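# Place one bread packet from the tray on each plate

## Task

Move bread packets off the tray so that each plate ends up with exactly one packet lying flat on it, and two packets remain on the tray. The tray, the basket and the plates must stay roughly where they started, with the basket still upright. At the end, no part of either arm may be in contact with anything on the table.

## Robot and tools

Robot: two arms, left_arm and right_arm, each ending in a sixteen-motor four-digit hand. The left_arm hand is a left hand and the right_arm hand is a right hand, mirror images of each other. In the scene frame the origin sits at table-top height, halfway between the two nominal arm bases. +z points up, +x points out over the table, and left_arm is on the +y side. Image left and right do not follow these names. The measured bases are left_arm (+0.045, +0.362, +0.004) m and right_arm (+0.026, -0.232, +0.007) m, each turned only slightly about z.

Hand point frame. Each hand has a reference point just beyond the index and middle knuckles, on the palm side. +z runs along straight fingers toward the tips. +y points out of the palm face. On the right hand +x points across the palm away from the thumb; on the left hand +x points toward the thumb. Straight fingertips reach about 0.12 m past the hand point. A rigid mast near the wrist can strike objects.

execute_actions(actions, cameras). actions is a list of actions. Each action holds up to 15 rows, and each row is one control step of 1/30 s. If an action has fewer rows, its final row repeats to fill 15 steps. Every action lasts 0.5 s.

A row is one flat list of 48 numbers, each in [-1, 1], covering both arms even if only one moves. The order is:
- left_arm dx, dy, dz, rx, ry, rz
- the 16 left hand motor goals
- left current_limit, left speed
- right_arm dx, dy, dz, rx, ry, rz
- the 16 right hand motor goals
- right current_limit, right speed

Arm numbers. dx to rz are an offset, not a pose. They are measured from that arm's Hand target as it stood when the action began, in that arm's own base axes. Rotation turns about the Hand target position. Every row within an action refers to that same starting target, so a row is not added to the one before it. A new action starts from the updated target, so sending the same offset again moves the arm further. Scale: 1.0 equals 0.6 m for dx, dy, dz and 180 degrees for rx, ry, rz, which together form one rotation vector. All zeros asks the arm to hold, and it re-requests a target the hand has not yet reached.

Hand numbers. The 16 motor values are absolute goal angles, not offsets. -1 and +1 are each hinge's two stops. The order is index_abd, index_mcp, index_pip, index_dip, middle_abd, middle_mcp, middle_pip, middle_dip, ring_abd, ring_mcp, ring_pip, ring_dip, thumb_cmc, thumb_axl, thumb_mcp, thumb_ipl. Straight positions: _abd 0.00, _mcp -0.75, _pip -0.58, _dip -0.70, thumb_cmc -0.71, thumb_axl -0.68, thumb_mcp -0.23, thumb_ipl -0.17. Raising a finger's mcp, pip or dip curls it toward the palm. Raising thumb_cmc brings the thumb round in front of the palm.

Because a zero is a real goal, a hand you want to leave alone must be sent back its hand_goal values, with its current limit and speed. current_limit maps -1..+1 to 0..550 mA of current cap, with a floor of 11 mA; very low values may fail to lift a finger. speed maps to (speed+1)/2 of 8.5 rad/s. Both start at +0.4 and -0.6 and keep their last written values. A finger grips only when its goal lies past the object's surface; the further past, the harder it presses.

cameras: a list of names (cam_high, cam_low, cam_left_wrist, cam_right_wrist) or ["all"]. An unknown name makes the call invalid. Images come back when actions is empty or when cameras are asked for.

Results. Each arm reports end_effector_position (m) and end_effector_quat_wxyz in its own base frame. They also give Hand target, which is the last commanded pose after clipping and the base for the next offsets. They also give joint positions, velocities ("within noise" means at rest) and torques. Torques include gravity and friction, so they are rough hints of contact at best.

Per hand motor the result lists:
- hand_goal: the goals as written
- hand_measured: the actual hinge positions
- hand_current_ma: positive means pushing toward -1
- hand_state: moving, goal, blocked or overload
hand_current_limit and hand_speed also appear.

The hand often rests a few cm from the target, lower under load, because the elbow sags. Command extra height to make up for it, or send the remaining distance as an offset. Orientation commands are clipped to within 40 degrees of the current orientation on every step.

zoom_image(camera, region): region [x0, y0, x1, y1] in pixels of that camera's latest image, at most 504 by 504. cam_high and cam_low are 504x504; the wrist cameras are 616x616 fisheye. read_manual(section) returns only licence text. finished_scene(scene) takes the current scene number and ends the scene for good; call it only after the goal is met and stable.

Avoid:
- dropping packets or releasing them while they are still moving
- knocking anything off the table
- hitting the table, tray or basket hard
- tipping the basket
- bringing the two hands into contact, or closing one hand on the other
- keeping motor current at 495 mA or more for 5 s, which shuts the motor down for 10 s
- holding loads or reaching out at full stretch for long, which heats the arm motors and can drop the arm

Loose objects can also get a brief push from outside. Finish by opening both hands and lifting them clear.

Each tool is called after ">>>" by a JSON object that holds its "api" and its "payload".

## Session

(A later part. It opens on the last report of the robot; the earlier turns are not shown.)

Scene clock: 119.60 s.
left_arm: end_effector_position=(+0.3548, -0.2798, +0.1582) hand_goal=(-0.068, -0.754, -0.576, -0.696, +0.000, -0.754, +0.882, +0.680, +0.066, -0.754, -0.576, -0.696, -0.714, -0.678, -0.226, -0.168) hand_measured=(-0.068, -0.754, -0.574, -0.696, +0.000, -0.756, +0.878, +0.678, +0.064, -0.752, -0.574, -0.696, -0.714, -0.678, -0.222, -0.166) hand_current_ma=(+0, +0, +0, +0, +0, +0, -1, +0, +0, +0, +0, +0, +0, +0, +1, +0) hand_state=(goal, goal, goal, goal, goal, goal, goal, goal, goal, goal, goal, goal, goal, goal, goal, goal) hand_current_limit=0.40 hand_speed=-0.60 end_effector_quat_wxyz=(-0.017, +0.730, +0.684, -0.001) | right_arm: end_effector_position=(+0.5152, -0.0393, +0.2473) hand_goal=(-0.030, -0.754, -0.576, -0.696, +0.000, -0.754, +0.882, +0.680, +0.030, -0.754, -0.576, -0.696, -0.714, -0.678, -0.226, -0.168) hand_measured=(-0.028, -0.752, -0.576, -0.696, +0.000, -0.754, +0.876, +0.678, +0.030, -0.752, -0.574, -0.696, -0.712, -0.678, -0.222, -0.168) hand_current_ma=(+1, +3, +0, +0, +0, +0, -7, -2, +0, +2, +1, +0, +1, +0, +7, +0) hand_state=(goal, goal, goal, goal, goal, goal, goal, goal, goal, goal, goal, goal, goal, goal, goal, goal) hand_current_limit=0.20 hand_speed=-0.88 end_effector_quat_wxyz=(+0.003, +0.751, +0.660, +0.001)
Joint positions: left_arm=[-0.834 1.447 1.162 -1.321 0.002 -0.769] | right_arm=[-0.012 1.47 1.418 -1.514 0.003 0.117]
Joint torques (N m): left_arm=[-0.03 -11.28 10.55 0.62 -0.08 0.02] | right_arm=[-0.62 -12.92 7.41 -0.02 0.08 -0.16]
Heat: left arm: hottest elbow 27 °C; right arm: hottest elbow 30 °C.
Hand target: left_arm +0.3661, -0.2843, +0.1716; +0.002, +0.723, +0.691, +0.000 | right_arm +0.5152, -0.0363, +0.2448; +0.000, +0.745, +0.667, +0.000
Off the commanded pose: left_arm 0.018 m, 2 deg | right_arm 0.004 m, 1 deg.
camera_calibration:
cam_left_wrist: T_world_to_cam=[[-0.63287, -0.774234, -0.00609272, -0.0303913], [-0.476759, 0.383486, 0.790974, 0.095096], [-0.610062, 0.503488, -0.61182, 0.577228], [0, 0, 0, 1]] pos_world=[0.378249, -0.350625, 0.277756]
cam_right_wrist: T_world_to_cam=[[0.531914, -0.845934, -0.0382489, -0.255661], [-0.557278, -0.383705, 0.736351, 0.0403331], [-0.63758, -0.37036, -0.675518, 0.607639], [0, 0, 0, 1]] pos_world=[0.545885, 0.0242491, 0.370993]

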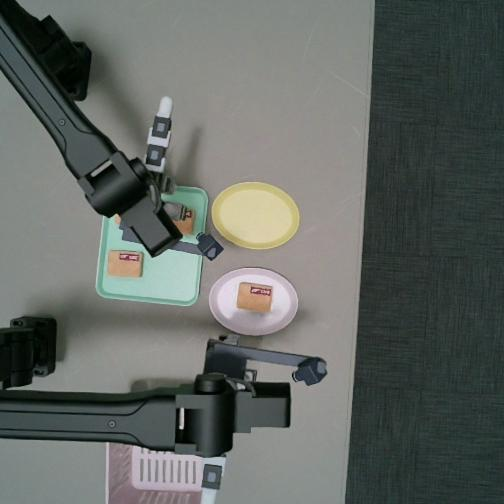

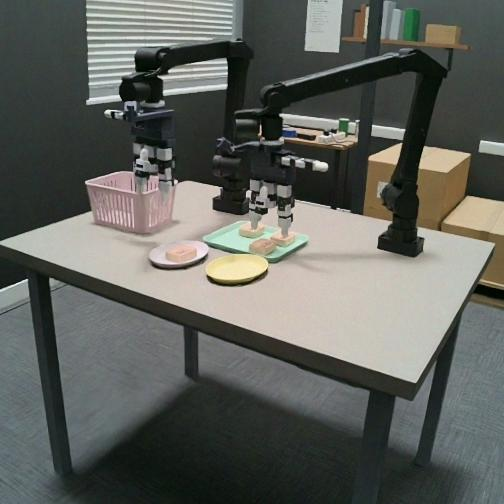

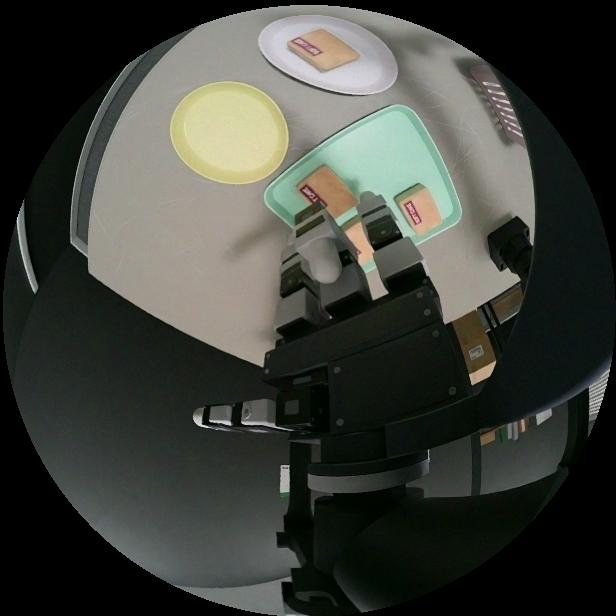

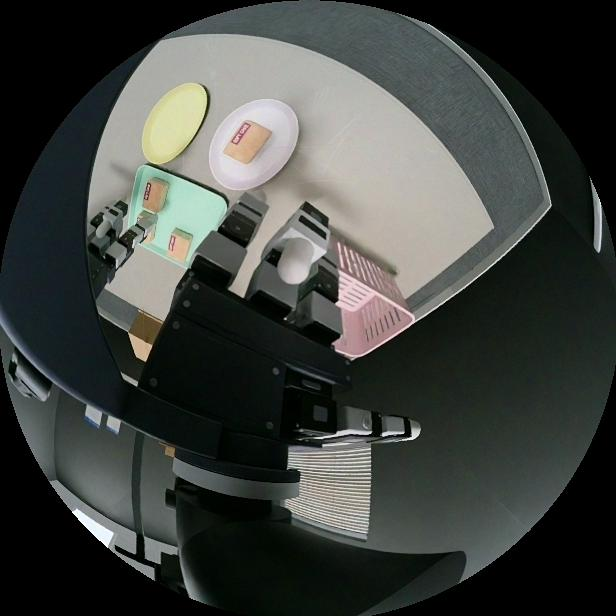

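>>> {"api": "execute_actions", "payload": {"actions": [[[-0.003,-0.0045,-0.055,0,0,0,-0.067,-0.754,-0.576,-0.696,0,-0.754,0.883,0.68,0.067,-0.754,-0.576,-0.696,-0.714,-0.678,-0.226,-0.168,0.4,-0.6,0,0.04,0.06,0,0,0,-0.03,-0.754,-0.576,-0.696,0,-0.754,0.883,0.68,0.03,-0.754,-0.576,-0.696,-0.714,-0.678,-0.226,-0.168,0.2,-0.88]],[[0,0,-0.05,0,0,0,-0.067,-0.754,-0.576,-0.696,0,-0.754,0.883,0.68,0.067,-0.754,-0.576,-0.696,-0.714,-0.678,-0.226,-0.168,0.2,-0.6,0,0,0,0,0,0,-0.03,-0.754,-0.576,-0.696,0,-0.754,0.883,0.68,0.03,-0.754,-0.576,-0.696,-0.714,-0.678,-0.226,-0.168,0.2,-0.88]]], "cameras": ["cam_low","cam_left_wrist"]}}

>>> {"api": "zoom_image", "payload": {"camera": "cam_low", "region": [190, 170, 310, 290]}}

>>> {"api": "zoom_image", "payload": {"camera": "cam_left_wrist", "region": [250, 120, 410, 280]}}

Scene clock: 137.57 s.
left_arm: end_effector_position=(+0.3610, -0.2861, +0.1091) hand_goal=(-0.068, -0.754, -0.576, -0.696, +0.000, -0.754, +0.882, +0.680, +0.066, -0.754, -0.576, -0.696, -0.714, -0.678, -0.226, -0.168) hand_measured=(-0.068, -0.754, -0.574, -0.696, +0.000, -0.756, +0.878, +0.678, +0.064, -0.754, -0.576, -0.696, -0.714, -0.678, -0.222, -0.166) hand_current_ma=(+0, +0, +0, +0, +0, +0, -1, +0, +0, +0, +0, +0, +0, +0, +1, +0) hand_state=(goal, goal, goal, goal, goal, goal, goal, goal, goal, goal, goal, goal, goal, goal, goal, goal) hand_current_limit=0.20 hand_speed=-0.60 end_effector_quat_wxyz=(-0.002, +0.727, +0.687, -0.001) | right_arm: end_effector_position=(+0.5076, -0.0097, +0.2640) hand_goal=(-0.030, -0.754, -0.576, -0.696, +0.000, -0.754, +0.882, +0.680, +0.030, -0.754, -0.576, -0.696, -0.714, -0.678, -0.226, -0.168) hand_measured=(-0.028, -0.752, -0.576, -0.696, +0.000, -0.754, +0.876, +0.678, +0.030, -0.752, -0.574, -0.696, -0.712, -0.678, -0.222, -0.168) hand_current_ma=(+1, +2, +0, +0, +0, +0, -7, -2, +0, +2, +1, +0, +1, +0, +7, +0) hand_state=(goal, goal, goal, goal, goal, goal, goal, goal, goal, goal, goal, goal, goal, goal, goal, goal) hand_current_limit=0.20 hand_speed=-0.88 end_effector_quat_wxyz=(-0.009, +0.739, +0.674, -0.012)
Joint positions: left_arm=[-0.834 1.498 1.077 -1.153 0.002 -0.777] | right_arm=[0.05 1.469 1.468 -1.599 0.001 0.143]
Joint torques (N m): left_arm=[-1.55 -10.99 8.05 0.75 -0.13 -0.14] | right_arm=[-1.14 -12.86 10.5 -0.49 0.15 0.12]
Heat: left arm: hottest elbow 27 °C; right arm: hottest elbow 31 °C.
Hand target: left_arm +0.3643, -0.2871, +0.1084; +0.002, +0.723, +0.691, +0.000 | right_arm +0.5152, -0.0124, +0.2807; +0.000, +0.745, +0.667, -0.001
Off the commanded pose: left_arm 0.003 m, 1 deg | right_arm 0.019 m, 2 deg.
camera_calibration:
cam_left_wrist: T_world_to_cam=[[-0.62621, -0.779653, -0.00154614, -0.0361047], [-0.496604, 0.397337, 0.771692, 0.152568], [-0.601038, 0.484009, -0.635995, 0.54802], [0, 0, 0, 1]] pos_world=[0.382537, -0.354016, 0.230747]
Images, in order (width x height): cam_low 504x504, cam_left_wrist 616x616.

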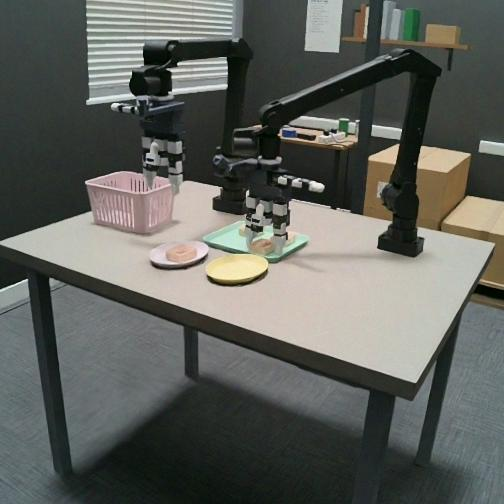

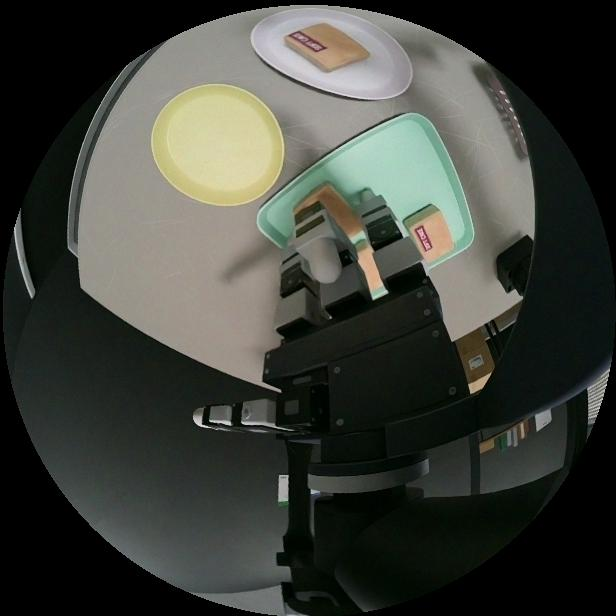

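Scaled by 4.200.

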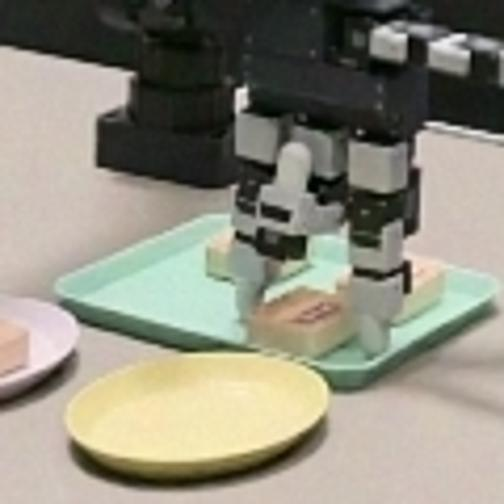

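Scaled by 3.150 from the camera's 616x616 image, which has a finer 880x880 frame.

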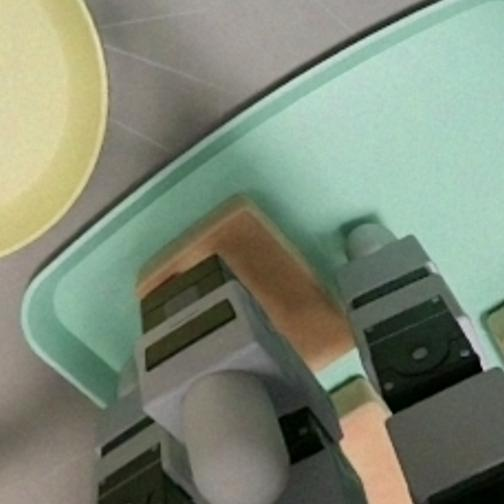

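>>> {"api": "execute_actions", "payload": {"actions": [[[0,0,0,0,0,0,0.1,-0.754,-0.576,-0.696,0,-0.754,0.883,0.68,-0.1,-0.754,-0.576,-0.696,-0.714,-0.678,-0.226,-0.168,0.2,-0.85,0,0,0,0,0,0,-0.03,-0.754,-0.576,-0.696,0,-0.754,0.883,0.68,0.03,-0.754,-0.576,-0.696,-0.714,-0.678,-0.226,-0.168,0.2,-0.88]],[[0,0,0,0,0,0,0.2,-0.754,-0.576,-0.696,0,-0.754,0.883,0.68,-0.2,-0.754,-0.576,-0.696,-0.714,-0.678,-0.226,-0.168,0.2,-0.85,0,0,0,0,0,0,-0.03,-0.754,-0.576,-0.696,0,-0.754,0.883,0.68,0.03,-0.754,-0.576,-0.696,-0.714,-0.678,-0.226,-0.168,0.2,-0.88]],[[0,0,0.07,0,0,0,0.2,-0.754,-0.576,-0.696,0,-0.754,0.883,0.68,-0.2,-0.754,-0.576,-0.696,-0.714,-0.678,-0.226,-0.168,0.2,-0.85,0,0,0,0,0,0,-0.03,-0.754,-0.576,-0.696,0,-0.754,0.883,0.68,0.03,-0.754,-0.576,-0.696,-0.714,-0.678,-0.226,-0.168,0.2,-0.88]]], "cameras": ["cam_low"]}}

>>> {"api": "zoom_image", "payload": {"camera": "cam_low", "region": [190, 170, 310, 290]}}

Scene clock: 149.27 s.
left_arm: end_effector_position=(+0.3570, -0.2814, +0.1407) hand_goal=(+0.200, -0.754, -0.576, -0.696, +0.000, -0.754, +0.882, +0.680, -0.200, -0.754, -0.576, -0.696, -0.714, -0.678, -0.226, -0.168) hand_measured=(+0.042, -0.750, -0.574, -0.696, +0.000, -0.756, +0.878, +0.678, -0.026, -0.754, -0.576, -0.696, -0.714, -0.678, -0.222, -0.166) hand_current_ma=(-317, +0, +0, +0, +0, +0, -1, +0, +330, +0, +0, +0, +0, +0, +1, +0) hand_state=(blocked, goal, goal, goal, goal, goal, goal, goal, blocked, goal, goal, goal, goal, goal, goal, goal) hand_current_limit=0.20 hand_speed=-0.85 end_effector_quat_wxyz=(-0.007, +0.727, +0.687, -0.001) | right_arm: end_effector_position=(+0.5076, -0.0097, +0.2640) hand_goal=(-0.030, -0.754, -0.576, -0.696, +0.000, -0.754, +0.882, +0.680, +0.030, -0.754, -0.576, -0.696, -0.714, -0.678, -0.226, -0.168) hand_measured=(-0.028, -0.752, -0.576, -0.696, +0.000, -0.754, +0.876, +0.678, +0.030, -0.752, -0.574, -0.696, -0.712, -0.678, -0.222, -0.168) hand_current_ma=(+1, +2, +0, +0, +0, +0, -7, -2, +0, +2, +1, +0, +1, +0, +7, +0) hand_state=(goal, goal, goal, goal, goal, goal, goal, goal, goal, goal, goal, goal, goal, goal, goal, goal) hand_current_limit=0.20 hand_speed=-0.88 end_effector_quat_wxyz=(-0.009, +0.739, +0.674, -0.012)
Joint positions: left_arm=[-0.834 1.457 1.122 -1.25 0.001 -0.778] | right_arm=[0.05 1.469 1.468 -1.599 0.001 0.143]
Joint torques (N m): left_arm=[-0.26 -10.87 10.33 0.13 -0.1 -0.07] | right_arm=[-1.08 -12.86 10.5 -0.46 0.15 0.13]
Heat: left arm: hottest elbow 27 °C; right arm: hottest elbow 33 °C.
Hand target: left_arm +0.3643, -0.2870, +0.1505; +0.002, +0.723, +0.691, +0.000 | right_arm +0.5152, -0.0124, +0.2807; +0.000, +0.745, +0.667, -0.001
Off the commanded pose: left_arm 0.013 m, 1 deg | right_arm 0.019 m, 2 deg.
Images, in order (width x height): cam_low 504x504.

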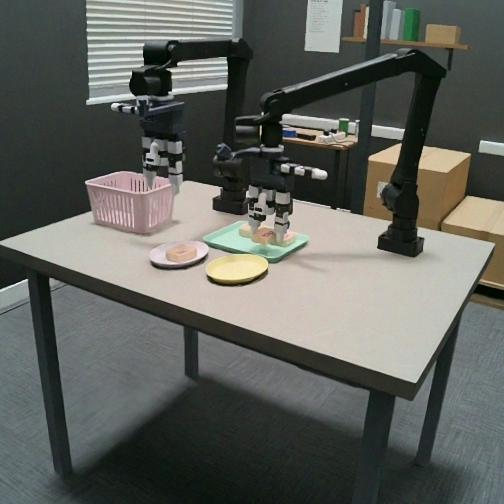

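Scaled by 4.200.

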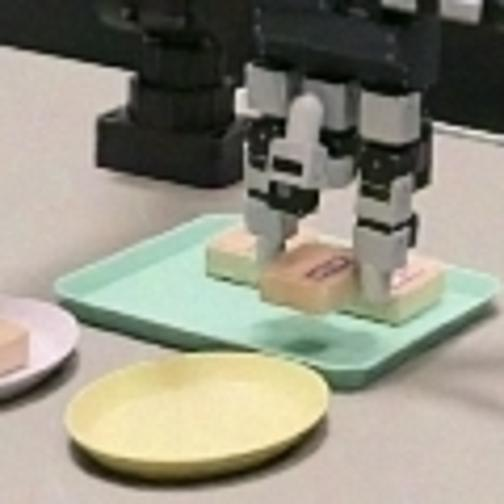

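>>> {"api": "execute_actions", "payload": {"actions": [[[0,0,0.055,0,0,0,0.2,-0.754,-0.576,-0.696,0,-0.754,0.883,0.68,-0.2,-0.754,-0.576,-0.696,-0.714,-0.678,-0.226,-0.168,0.2,-0.85,0,0,0,0,0,0,-0.03,-0.754,-0.576,-0.696,0,-0.754,0.883,0.68,0.03,-0.754,-0.576,-0.696,-0.714,-0.678,-0.226,-0.168,0.2,-0.88]],[[0.13,0.0228,0,0,0,0,0.2,-0.754,-0.576,-0.696,0,-0.754,0.883,0.68,-0.2,-0.754,-0.576,-0.696,-0.714,-0.678,-0.226,-0.168,0.2,-0.85,0,0,0,0,0,0,-0.03,-0.754,-0.576,-0.696,0,-0.754,0.883,0.68,0.03,-0.754,-0.576,-0.696,-0.714,-0.678,-0.226,-0.168,0.2,-0.88]],[[0.13,0.0228,0,0,0,0,0.2,-0.754,-0.576,-0.696,0,-0.754,0.883,0.68,-0.2,-0.754,-0.576,-0.696,-0.714,-0.678,-0.226,-0.168,0.2,-0.85,0,0,0,0,0,0,-0.03,-0.754,-0.576,-0.696,0,-0.754,0.883,0.68,0.03,-0.754,-0.576,-0.696,-0.714,-0.678,-0.226,-0.168,0.2,-0.88]],[[0,0,-0.05,0,0,0,0.2,-0.754,-0.576,-0.696,0,-0.754,0.883,0.68,-0.2,-0.754,-0.576,-0.696,-0.714,-0.678,-0.226,-0.168,0.2,-0.85,0,0,0,0,0,0,-0.03,-0.754,-0.576,-0.696,0,-0.754,0.883,0.68,0.03,-0.754,-0.576,-0.696,-0.714,-0.678,-0.226,-0.168,0.2,-0.88]]], "cameras": ["cam_low","cam_high","cam_left_wrist"]}}

>>> {"api": "zoom_image", "payload": {"camera": "cam_low", "region": [180, 180, 300, 300]}}

Scene clock: 164.23 s.
left_arm: end_effector_position=(+0.5200, -0.2513, +0.1599) hand_goal=(+0.200, -0.754, -0.576, -0.696, +0.000, -0.754, +0.882, +0.680, -0.200, -0.754, -0.576, -0.696, -0.714, -0.678, -0.226, -0.168) hand_measured=(+0.042, -0.748, -0.574, -0.696, +0.000, -0.756, +0.878, +0.678, -0.026, -0.756, -0.580, -0.696, -0.714, -0.678, -0.222, -0.166) hand_current_ma=(-315, +1, +0, +0, +0, +0, -1, +0, +330, +0, +0, +0, +0, +0, +1, +0) hand_state=(blocked, goal, goal, goal, goal, goal, goal, goal, blocked, goal, goal, goal, goal, goal, goal, goal) hand_current_limit=0.20 hand_speed=-0.85 end_effector_quat_wxyz=(+0.003, +0.716, +0.698, +0.001) | right_arm: end_effector_position=(+0.5076, -0.0097, +0.2640) hand_goal=(-0.030, -0.754, -0.576, -0.696, +0.000, -0.754, +0.882, +0.680, +0.030, -0.754, -0.576, -0.696, -0.714, -0.678, -0.226, -0.168) hand_measured=(-0.028, -0.752, -0.576, -0.696, +0.000, -0.754, +0.876, +0.678, +0.030, -0.752, -0.574, -0.696, -0.712, -0.678, -0.222, -0.168) hand_current_ma=(+1, +2, +0, +0, +0, +0, -7, -2, +0, +2, +1, +0, +1, +0, +7, +0) hand_state=(goal, goal, goal, goal, goal, goal, goal, goal, goal, goal, goal, goal, goal, goal, goal, goal) hand_current_limit=0.20 hand_speed=-0.88 end_effector_quat_wxyz=(-0.009, +0.739, +0.674, -0.012)
Joint positions: left_arm=[-0.558 1.705 1.468 -1.329 0 -0.532] | right_arm=[0.05 1.469 1.468 -1.599 0.001 0.143]
Joint torques (N m): left_arm=[-0.91 -13.51 8.31 0.76 -0.02 0.08] | right_arm=[-1.03 -12.86 10.52 -0.46 0.14 0.13]
Heat: left arm: hottest elbow 28 °C; right arm: hottest elbow 34 °C.
Hand target: left_arm +0.5202, -0.2596, +0.1536; +0.002, +0.723, +0.691, +0.000 | right_arm +0.5152, -0.0124, +0.2807; +0.000, +0.745, +0.667, -0.001
Off the commanded pose: left_arm 0.011 m, 1 deg | right_arm 0.019 m, 2 deg.
camera_calibration:
cam_left_wrist: T_world_to_cam=[[-0.60216, -0.798366, -0.00374469, 0.0738347], [-0.515019, 0.384856, 0.765925, 0.185899], [-0.610048, 0.463138, -0.642919, 0.659562], [0, 0, 0, 1]] pos_world=[0.542566, -0.318065, 0.281936]
Images, in order (width x height): cam_high 504x504, cam_low 504x504, cam_left_wrist 616x616.

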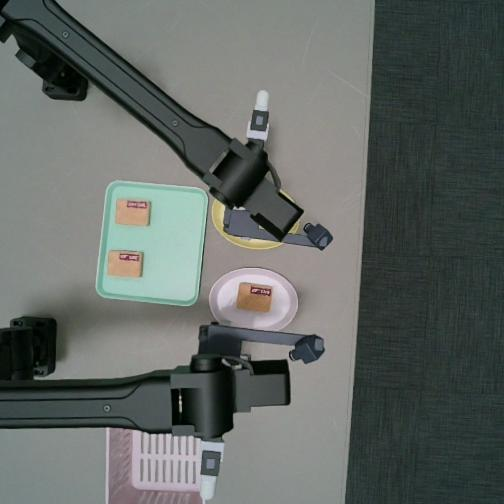

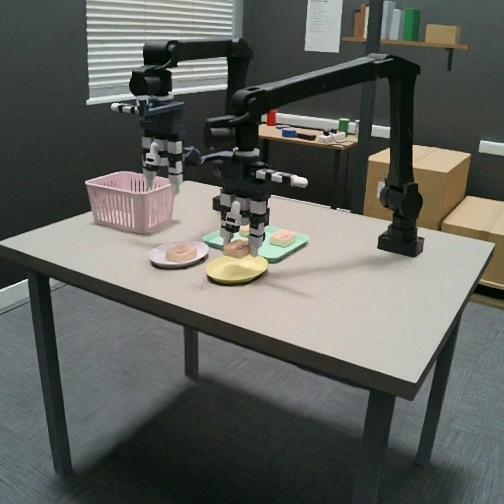

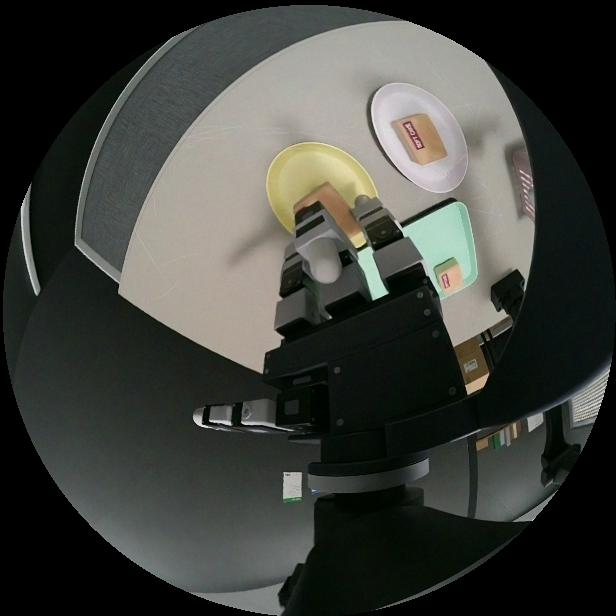

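Scaled by 4.200.

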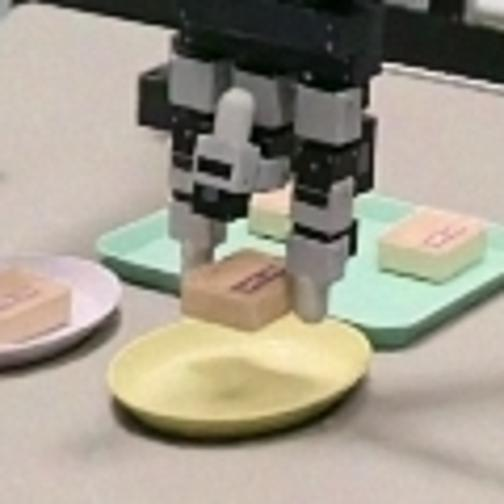

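>>> {"api": "execute_actions", "payload": {"actions": [[[0,0,-0.05,0,0,0,0.2,-0.754,-0.576,-0.696,0,-0.754,0.883,0.68,-0.2,-0.754,-0.576,-0.696,-0.714,-0.678,-0.226,-0.168,0.2,-0.85,0,0,0,0,0,0,-0.03,-0.754,-0.576,-0.696,0,-0.754,0.883,0.68,0.03,-0.754,-0.576,-0.696,-0.714,-0.678,-0.226,-0.168,0.2,-0.88]],[[0,0,-0.022,0,0,0,0.2,-0.754,-0.576,-0.696,0,-0.754,0.883,0.68,-0.2,-0.754,-0.576,-0.696,-0.714,-0.678,-0.226,-0.168,0.2,-0.85,0,0,0,0,0,0,-0.03,-0.754,-0.576,-0.696,0,-0.754,0.883,0.68,0.03,-0.754,-0.576,-0.696,-0.714,-0.678,-0.226,-0.168,0.2,-0.88]]], "cameras": ["cam_low"]}}

>>> {"api": "zoom_image", "payload": {"camera": "cam_low", "region": [180, 180, 300, 300]}}

Scene clock: 175.73 s.
left_arm: end_effector_position=(+0.5209, -0.2519, +0.1189) hand_goal=(+0.200, -0.754, -0.576, -0.696, +0.000, -0.754, +0.882, +0.680, -0.200, -0.754, -0.576, -0.696, -0.714, -0.678, -0.226, -0.168) hand_measured=(+0.042, -0.750, -0.574, -0.696, +0.000, -0.756, +0.878, +0.678, -0.026, -0.758, -0.580, -0.696, -0.714, -0.678, -0.222, -0.166) hand_current_ma=(-315, +1, +0, +0, +0, +0, -1, +0, +330, +0, +0, +0, +0, +0, +1, +0) hand_state=(blocked, goal, goal, goal, goal, goal, goal, goal, blocked, goal, goal, goal, goal, goal, goal, goal) hand_current_limit=0.20 hand_speed=-0.85 end_effector_quat_wxyz=(+0.005, +0.716, +0.698, +0.001) | right_arm: end_effector_position=(+0.5076, -0.0097, +0.2640) hand_goal=(-0.030, -0.754, -0.576, -0.696, +0.000, -0.754, +0.882, +0.680, +0.030, -0.754, -0.576, -0.696, -0.714, -0.678, -0.226, -0.168) hand_measured=(-0.028, -0.752, -0.576, -0.696, +0.000, -0.754, +0.876, +0.678, +0.030, -0.752, -0.574, -0.696, -0.712, -0.678, -0.222, -0.168) hand_current_ma=(+1, +2, +0, +0, +0, +0, -7, -2, +0, +2, +1, +0, +1, +0, +7, +0) hand_state=(goal, goal, goal, goal, goal, goal, goal, goal, goal, goal, goal, goal, goal, goal, goal, goal) hand_current_limit=0.20 hand_speed=-0.88 end_effector_quat_wxyz=(-0.009, +0.739, +0.674, -0.012)
Joint positions: left_arm=[-0.558 1.736 1.396 -1.222 0 -0.532] | right_arm=[0.05 1.469 1.468 -1.599 0.001 0.143]
Joint torques (N m): left_arm=[-1.67 -14.45 7.9 0.79 -0.08 0.04] | right_arm=[-1.2 -12.81 10.52 -0.47 0.15 0.12]
Heat: left arm: hottest elbow 28 °C; right arm: hottest elbow 35 °C.
Hand target: left_arm +0.5203, -0.2596, +0.1104; +0.002, +0.723, +0.691, +0.000 | right_arm +0.5152, -0.0124, +0.2807; +0.000, +0.745, +0.667, -0.001
Off the commanded pose: left_arm 0.012 m, 1 deg | right_arm 0.019 m, 2 deg.
Images, in order (width x height): cam_low 504x504.

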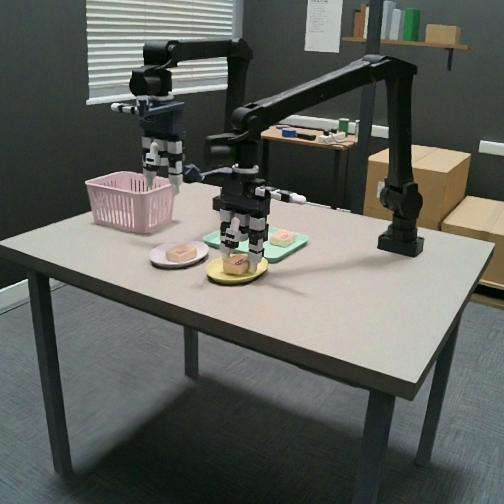

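Scaled by 4.200.

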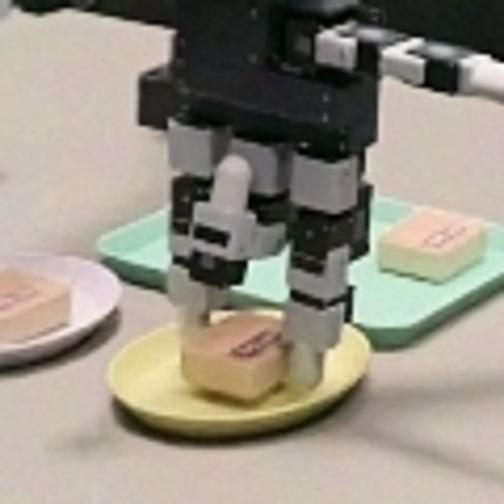

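>>> {"api": "execute_actions", "payload": {"actions": [[[0,0,0.012,0,0,0,0.2,-0.754,-0.576,-0.696,0,-0.754,0.883,0.68,-0.2,-0.754,-0.576,-0.696,-0.714,-0.678,-0.226,-0.168,0.2,-0.85,0,0,0,0,0,0,-0.03,-0.754,-0.576,-0.696,0,-0.754,0.883,0.68,0.03,-0.754,-0.576,-0.696,-0.714,-0.678,-0.226,-0.168,0.2,-0.88]],[[0,0,0,0,0,0,-0.03,-0.754,-0.576,-0.696,0,-0.754,0.883,0.68,0.03,-0.754,-0.576,-0.696,-0.714,-0.678,-0.226,-0.168,0.2,-0.88,0,0,0,0,0,0,-0.03,-0.754,-0.576,-0.696,0,-0.754,0.883,0.68,0.03,-0.754,-0.576,-0.696,-0.714,-0.678,-0.226,-0.168,0.2,-0.88]],[[0,0,0.1,0,0,0,-0.03,-0.754,-0.576,-0.696,0,-0.754,0.883,0.68,0.03,-0.754,-0.576,-0.696,-0.714,-0.678,-0.226,-0.168,0.2,-0.88,0,0,0,0,0,0,-0.03,-0.754,-0.576,-0.696,0,-0.754,0.883,0.68,0.03,-0.754,-0.576,-0.696,-0.714,-0.678,-0.226,-0.168,0.2,-0.88]],[[0,0.08,0.08,0,0,0,-0.03,-0.754,-0.576,-0.696,0,-0.754,0.883,0.68,0.03,-0.754,-0.576,-0.696,-0.714,-0.678,-0.226,-0.168,0.2,-0.88,0,0,0,0,0,0,-0.03,-0.754,-0.576,-0.696,0,-0.754,0.883,0.68,0.03,-0.754,-0.576,-0.696,-0.714,-0.678,-0.226,-0.168,0.2,-0.88]]], "cameras": ["cam_low","cam_high"]}}

Scene clock: 185.20 s.
left_arm: end_effector_position=(+0.5137, -0.2061, +0.2232) hand_goal=(-0.030, -0.754, -0.576, -0.696, +0.000, -0.754, +0.882, +0.680, +0.030, -0.754, -0.576, -0.696, -0.714, -0.678, -0.226, -0.168) hand_measured=(-0.028, -0.752, -0.574, -0.696, +0.000, -0.754, +0.878, +0.678, +0.028, -0.752, -0.578, -0.696, -0.714, -0.678, -0.220, -0.166) hand_current_ma=(+0, +0, +0, +0, +0, +0, -1, +0, +0, +0, +0, +0, +0, +0, +1, +0) hand_state=(goal, goal, goal, goal, goal, goal, goal, goal, goal, goal, goal, goal, goal, goal, goal, goal) hand_current_limit=0.20 hand_speed=-0.88 end_effector_quat_wxyz=(+0.001, +0.719, +0.695, +0.000) | right_arm: end_effector_position=(+0.5076, -0.0097, +0.2640) hand_goal=(-0.030, -0.754, -0.576, -0.696, +0.000, -0.754, +0.882, +0.680, +0.030, -0.754, -0.576, -0.696, -0.714, -0.678, -0.226, -0.168) hand_measured=(-0.028, -0.752, -0.576, -0.696, +0.000, -0.754, +0.876, +0.678, +0.030, -0.752, -0.574, -0.696, -0.712, -0.678, -0.222, -0.168) hand_current_ma=(+1, +2, +0, +0, +0, +0, -7, -2, +0, +2, +1, +0, +1, +0, +7, +0) hand_state=(goal, goal, goal, goal, goal, goal, goal, goal, goal, goal, goal, goal, goal, goal, goal, goal) hand_current_limit=0.20 hand_speed=-0.88 end_effector_quat_wxyz=(-0.009, +0.739, +0.674, -0.012)
Joint positions: left_arm=[-0.485 1.607 1.513 -1.476 0 -0.45] | right_arm=[0.05 1.469 1.468 -1.599 0.001 0.143]
Joint torques (N m): left_arm=[-1.49 -12.57 10.59 -0.21 0 0.1] | right_arm=[-1.08 -12.86 10.5 -0.46 0.15 0.12]
Heat: left arm: hottest elbow 28 °C; right arm: hottest elbow 36 °C.
Hand target: left_arm +0.5202, -0.2117, +0.2254; +0.001, +0.723, +0.691, +0.000 | right_arm +0.5152, -0.0124, +0.2807; +0.000, +0.745, +0.667, -0.001
Off the commanded pose: left_arm 0.009 m, 1 deg | right_arm 0.019 m, 2 deg.
Images, in order (width x height): cam_high 504x504, cam_low 504x504.

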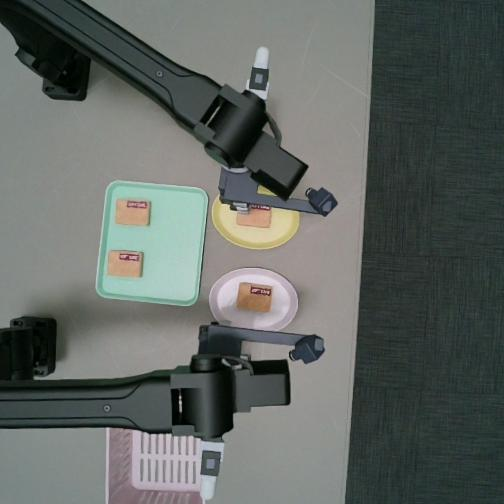

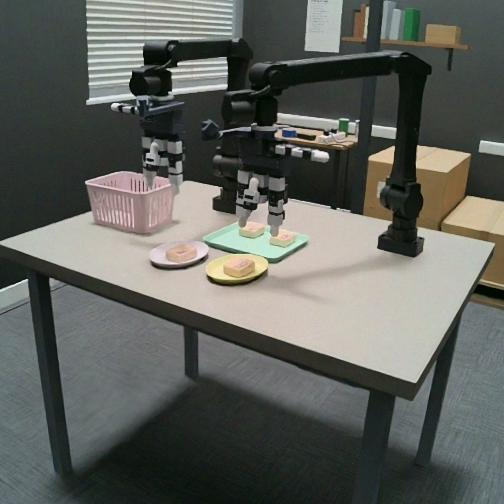

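Both packets are flat on the plates.

>>> {"api": "finished_scene", "payload": {"scene": 2}}

The scene is finished: the task was done.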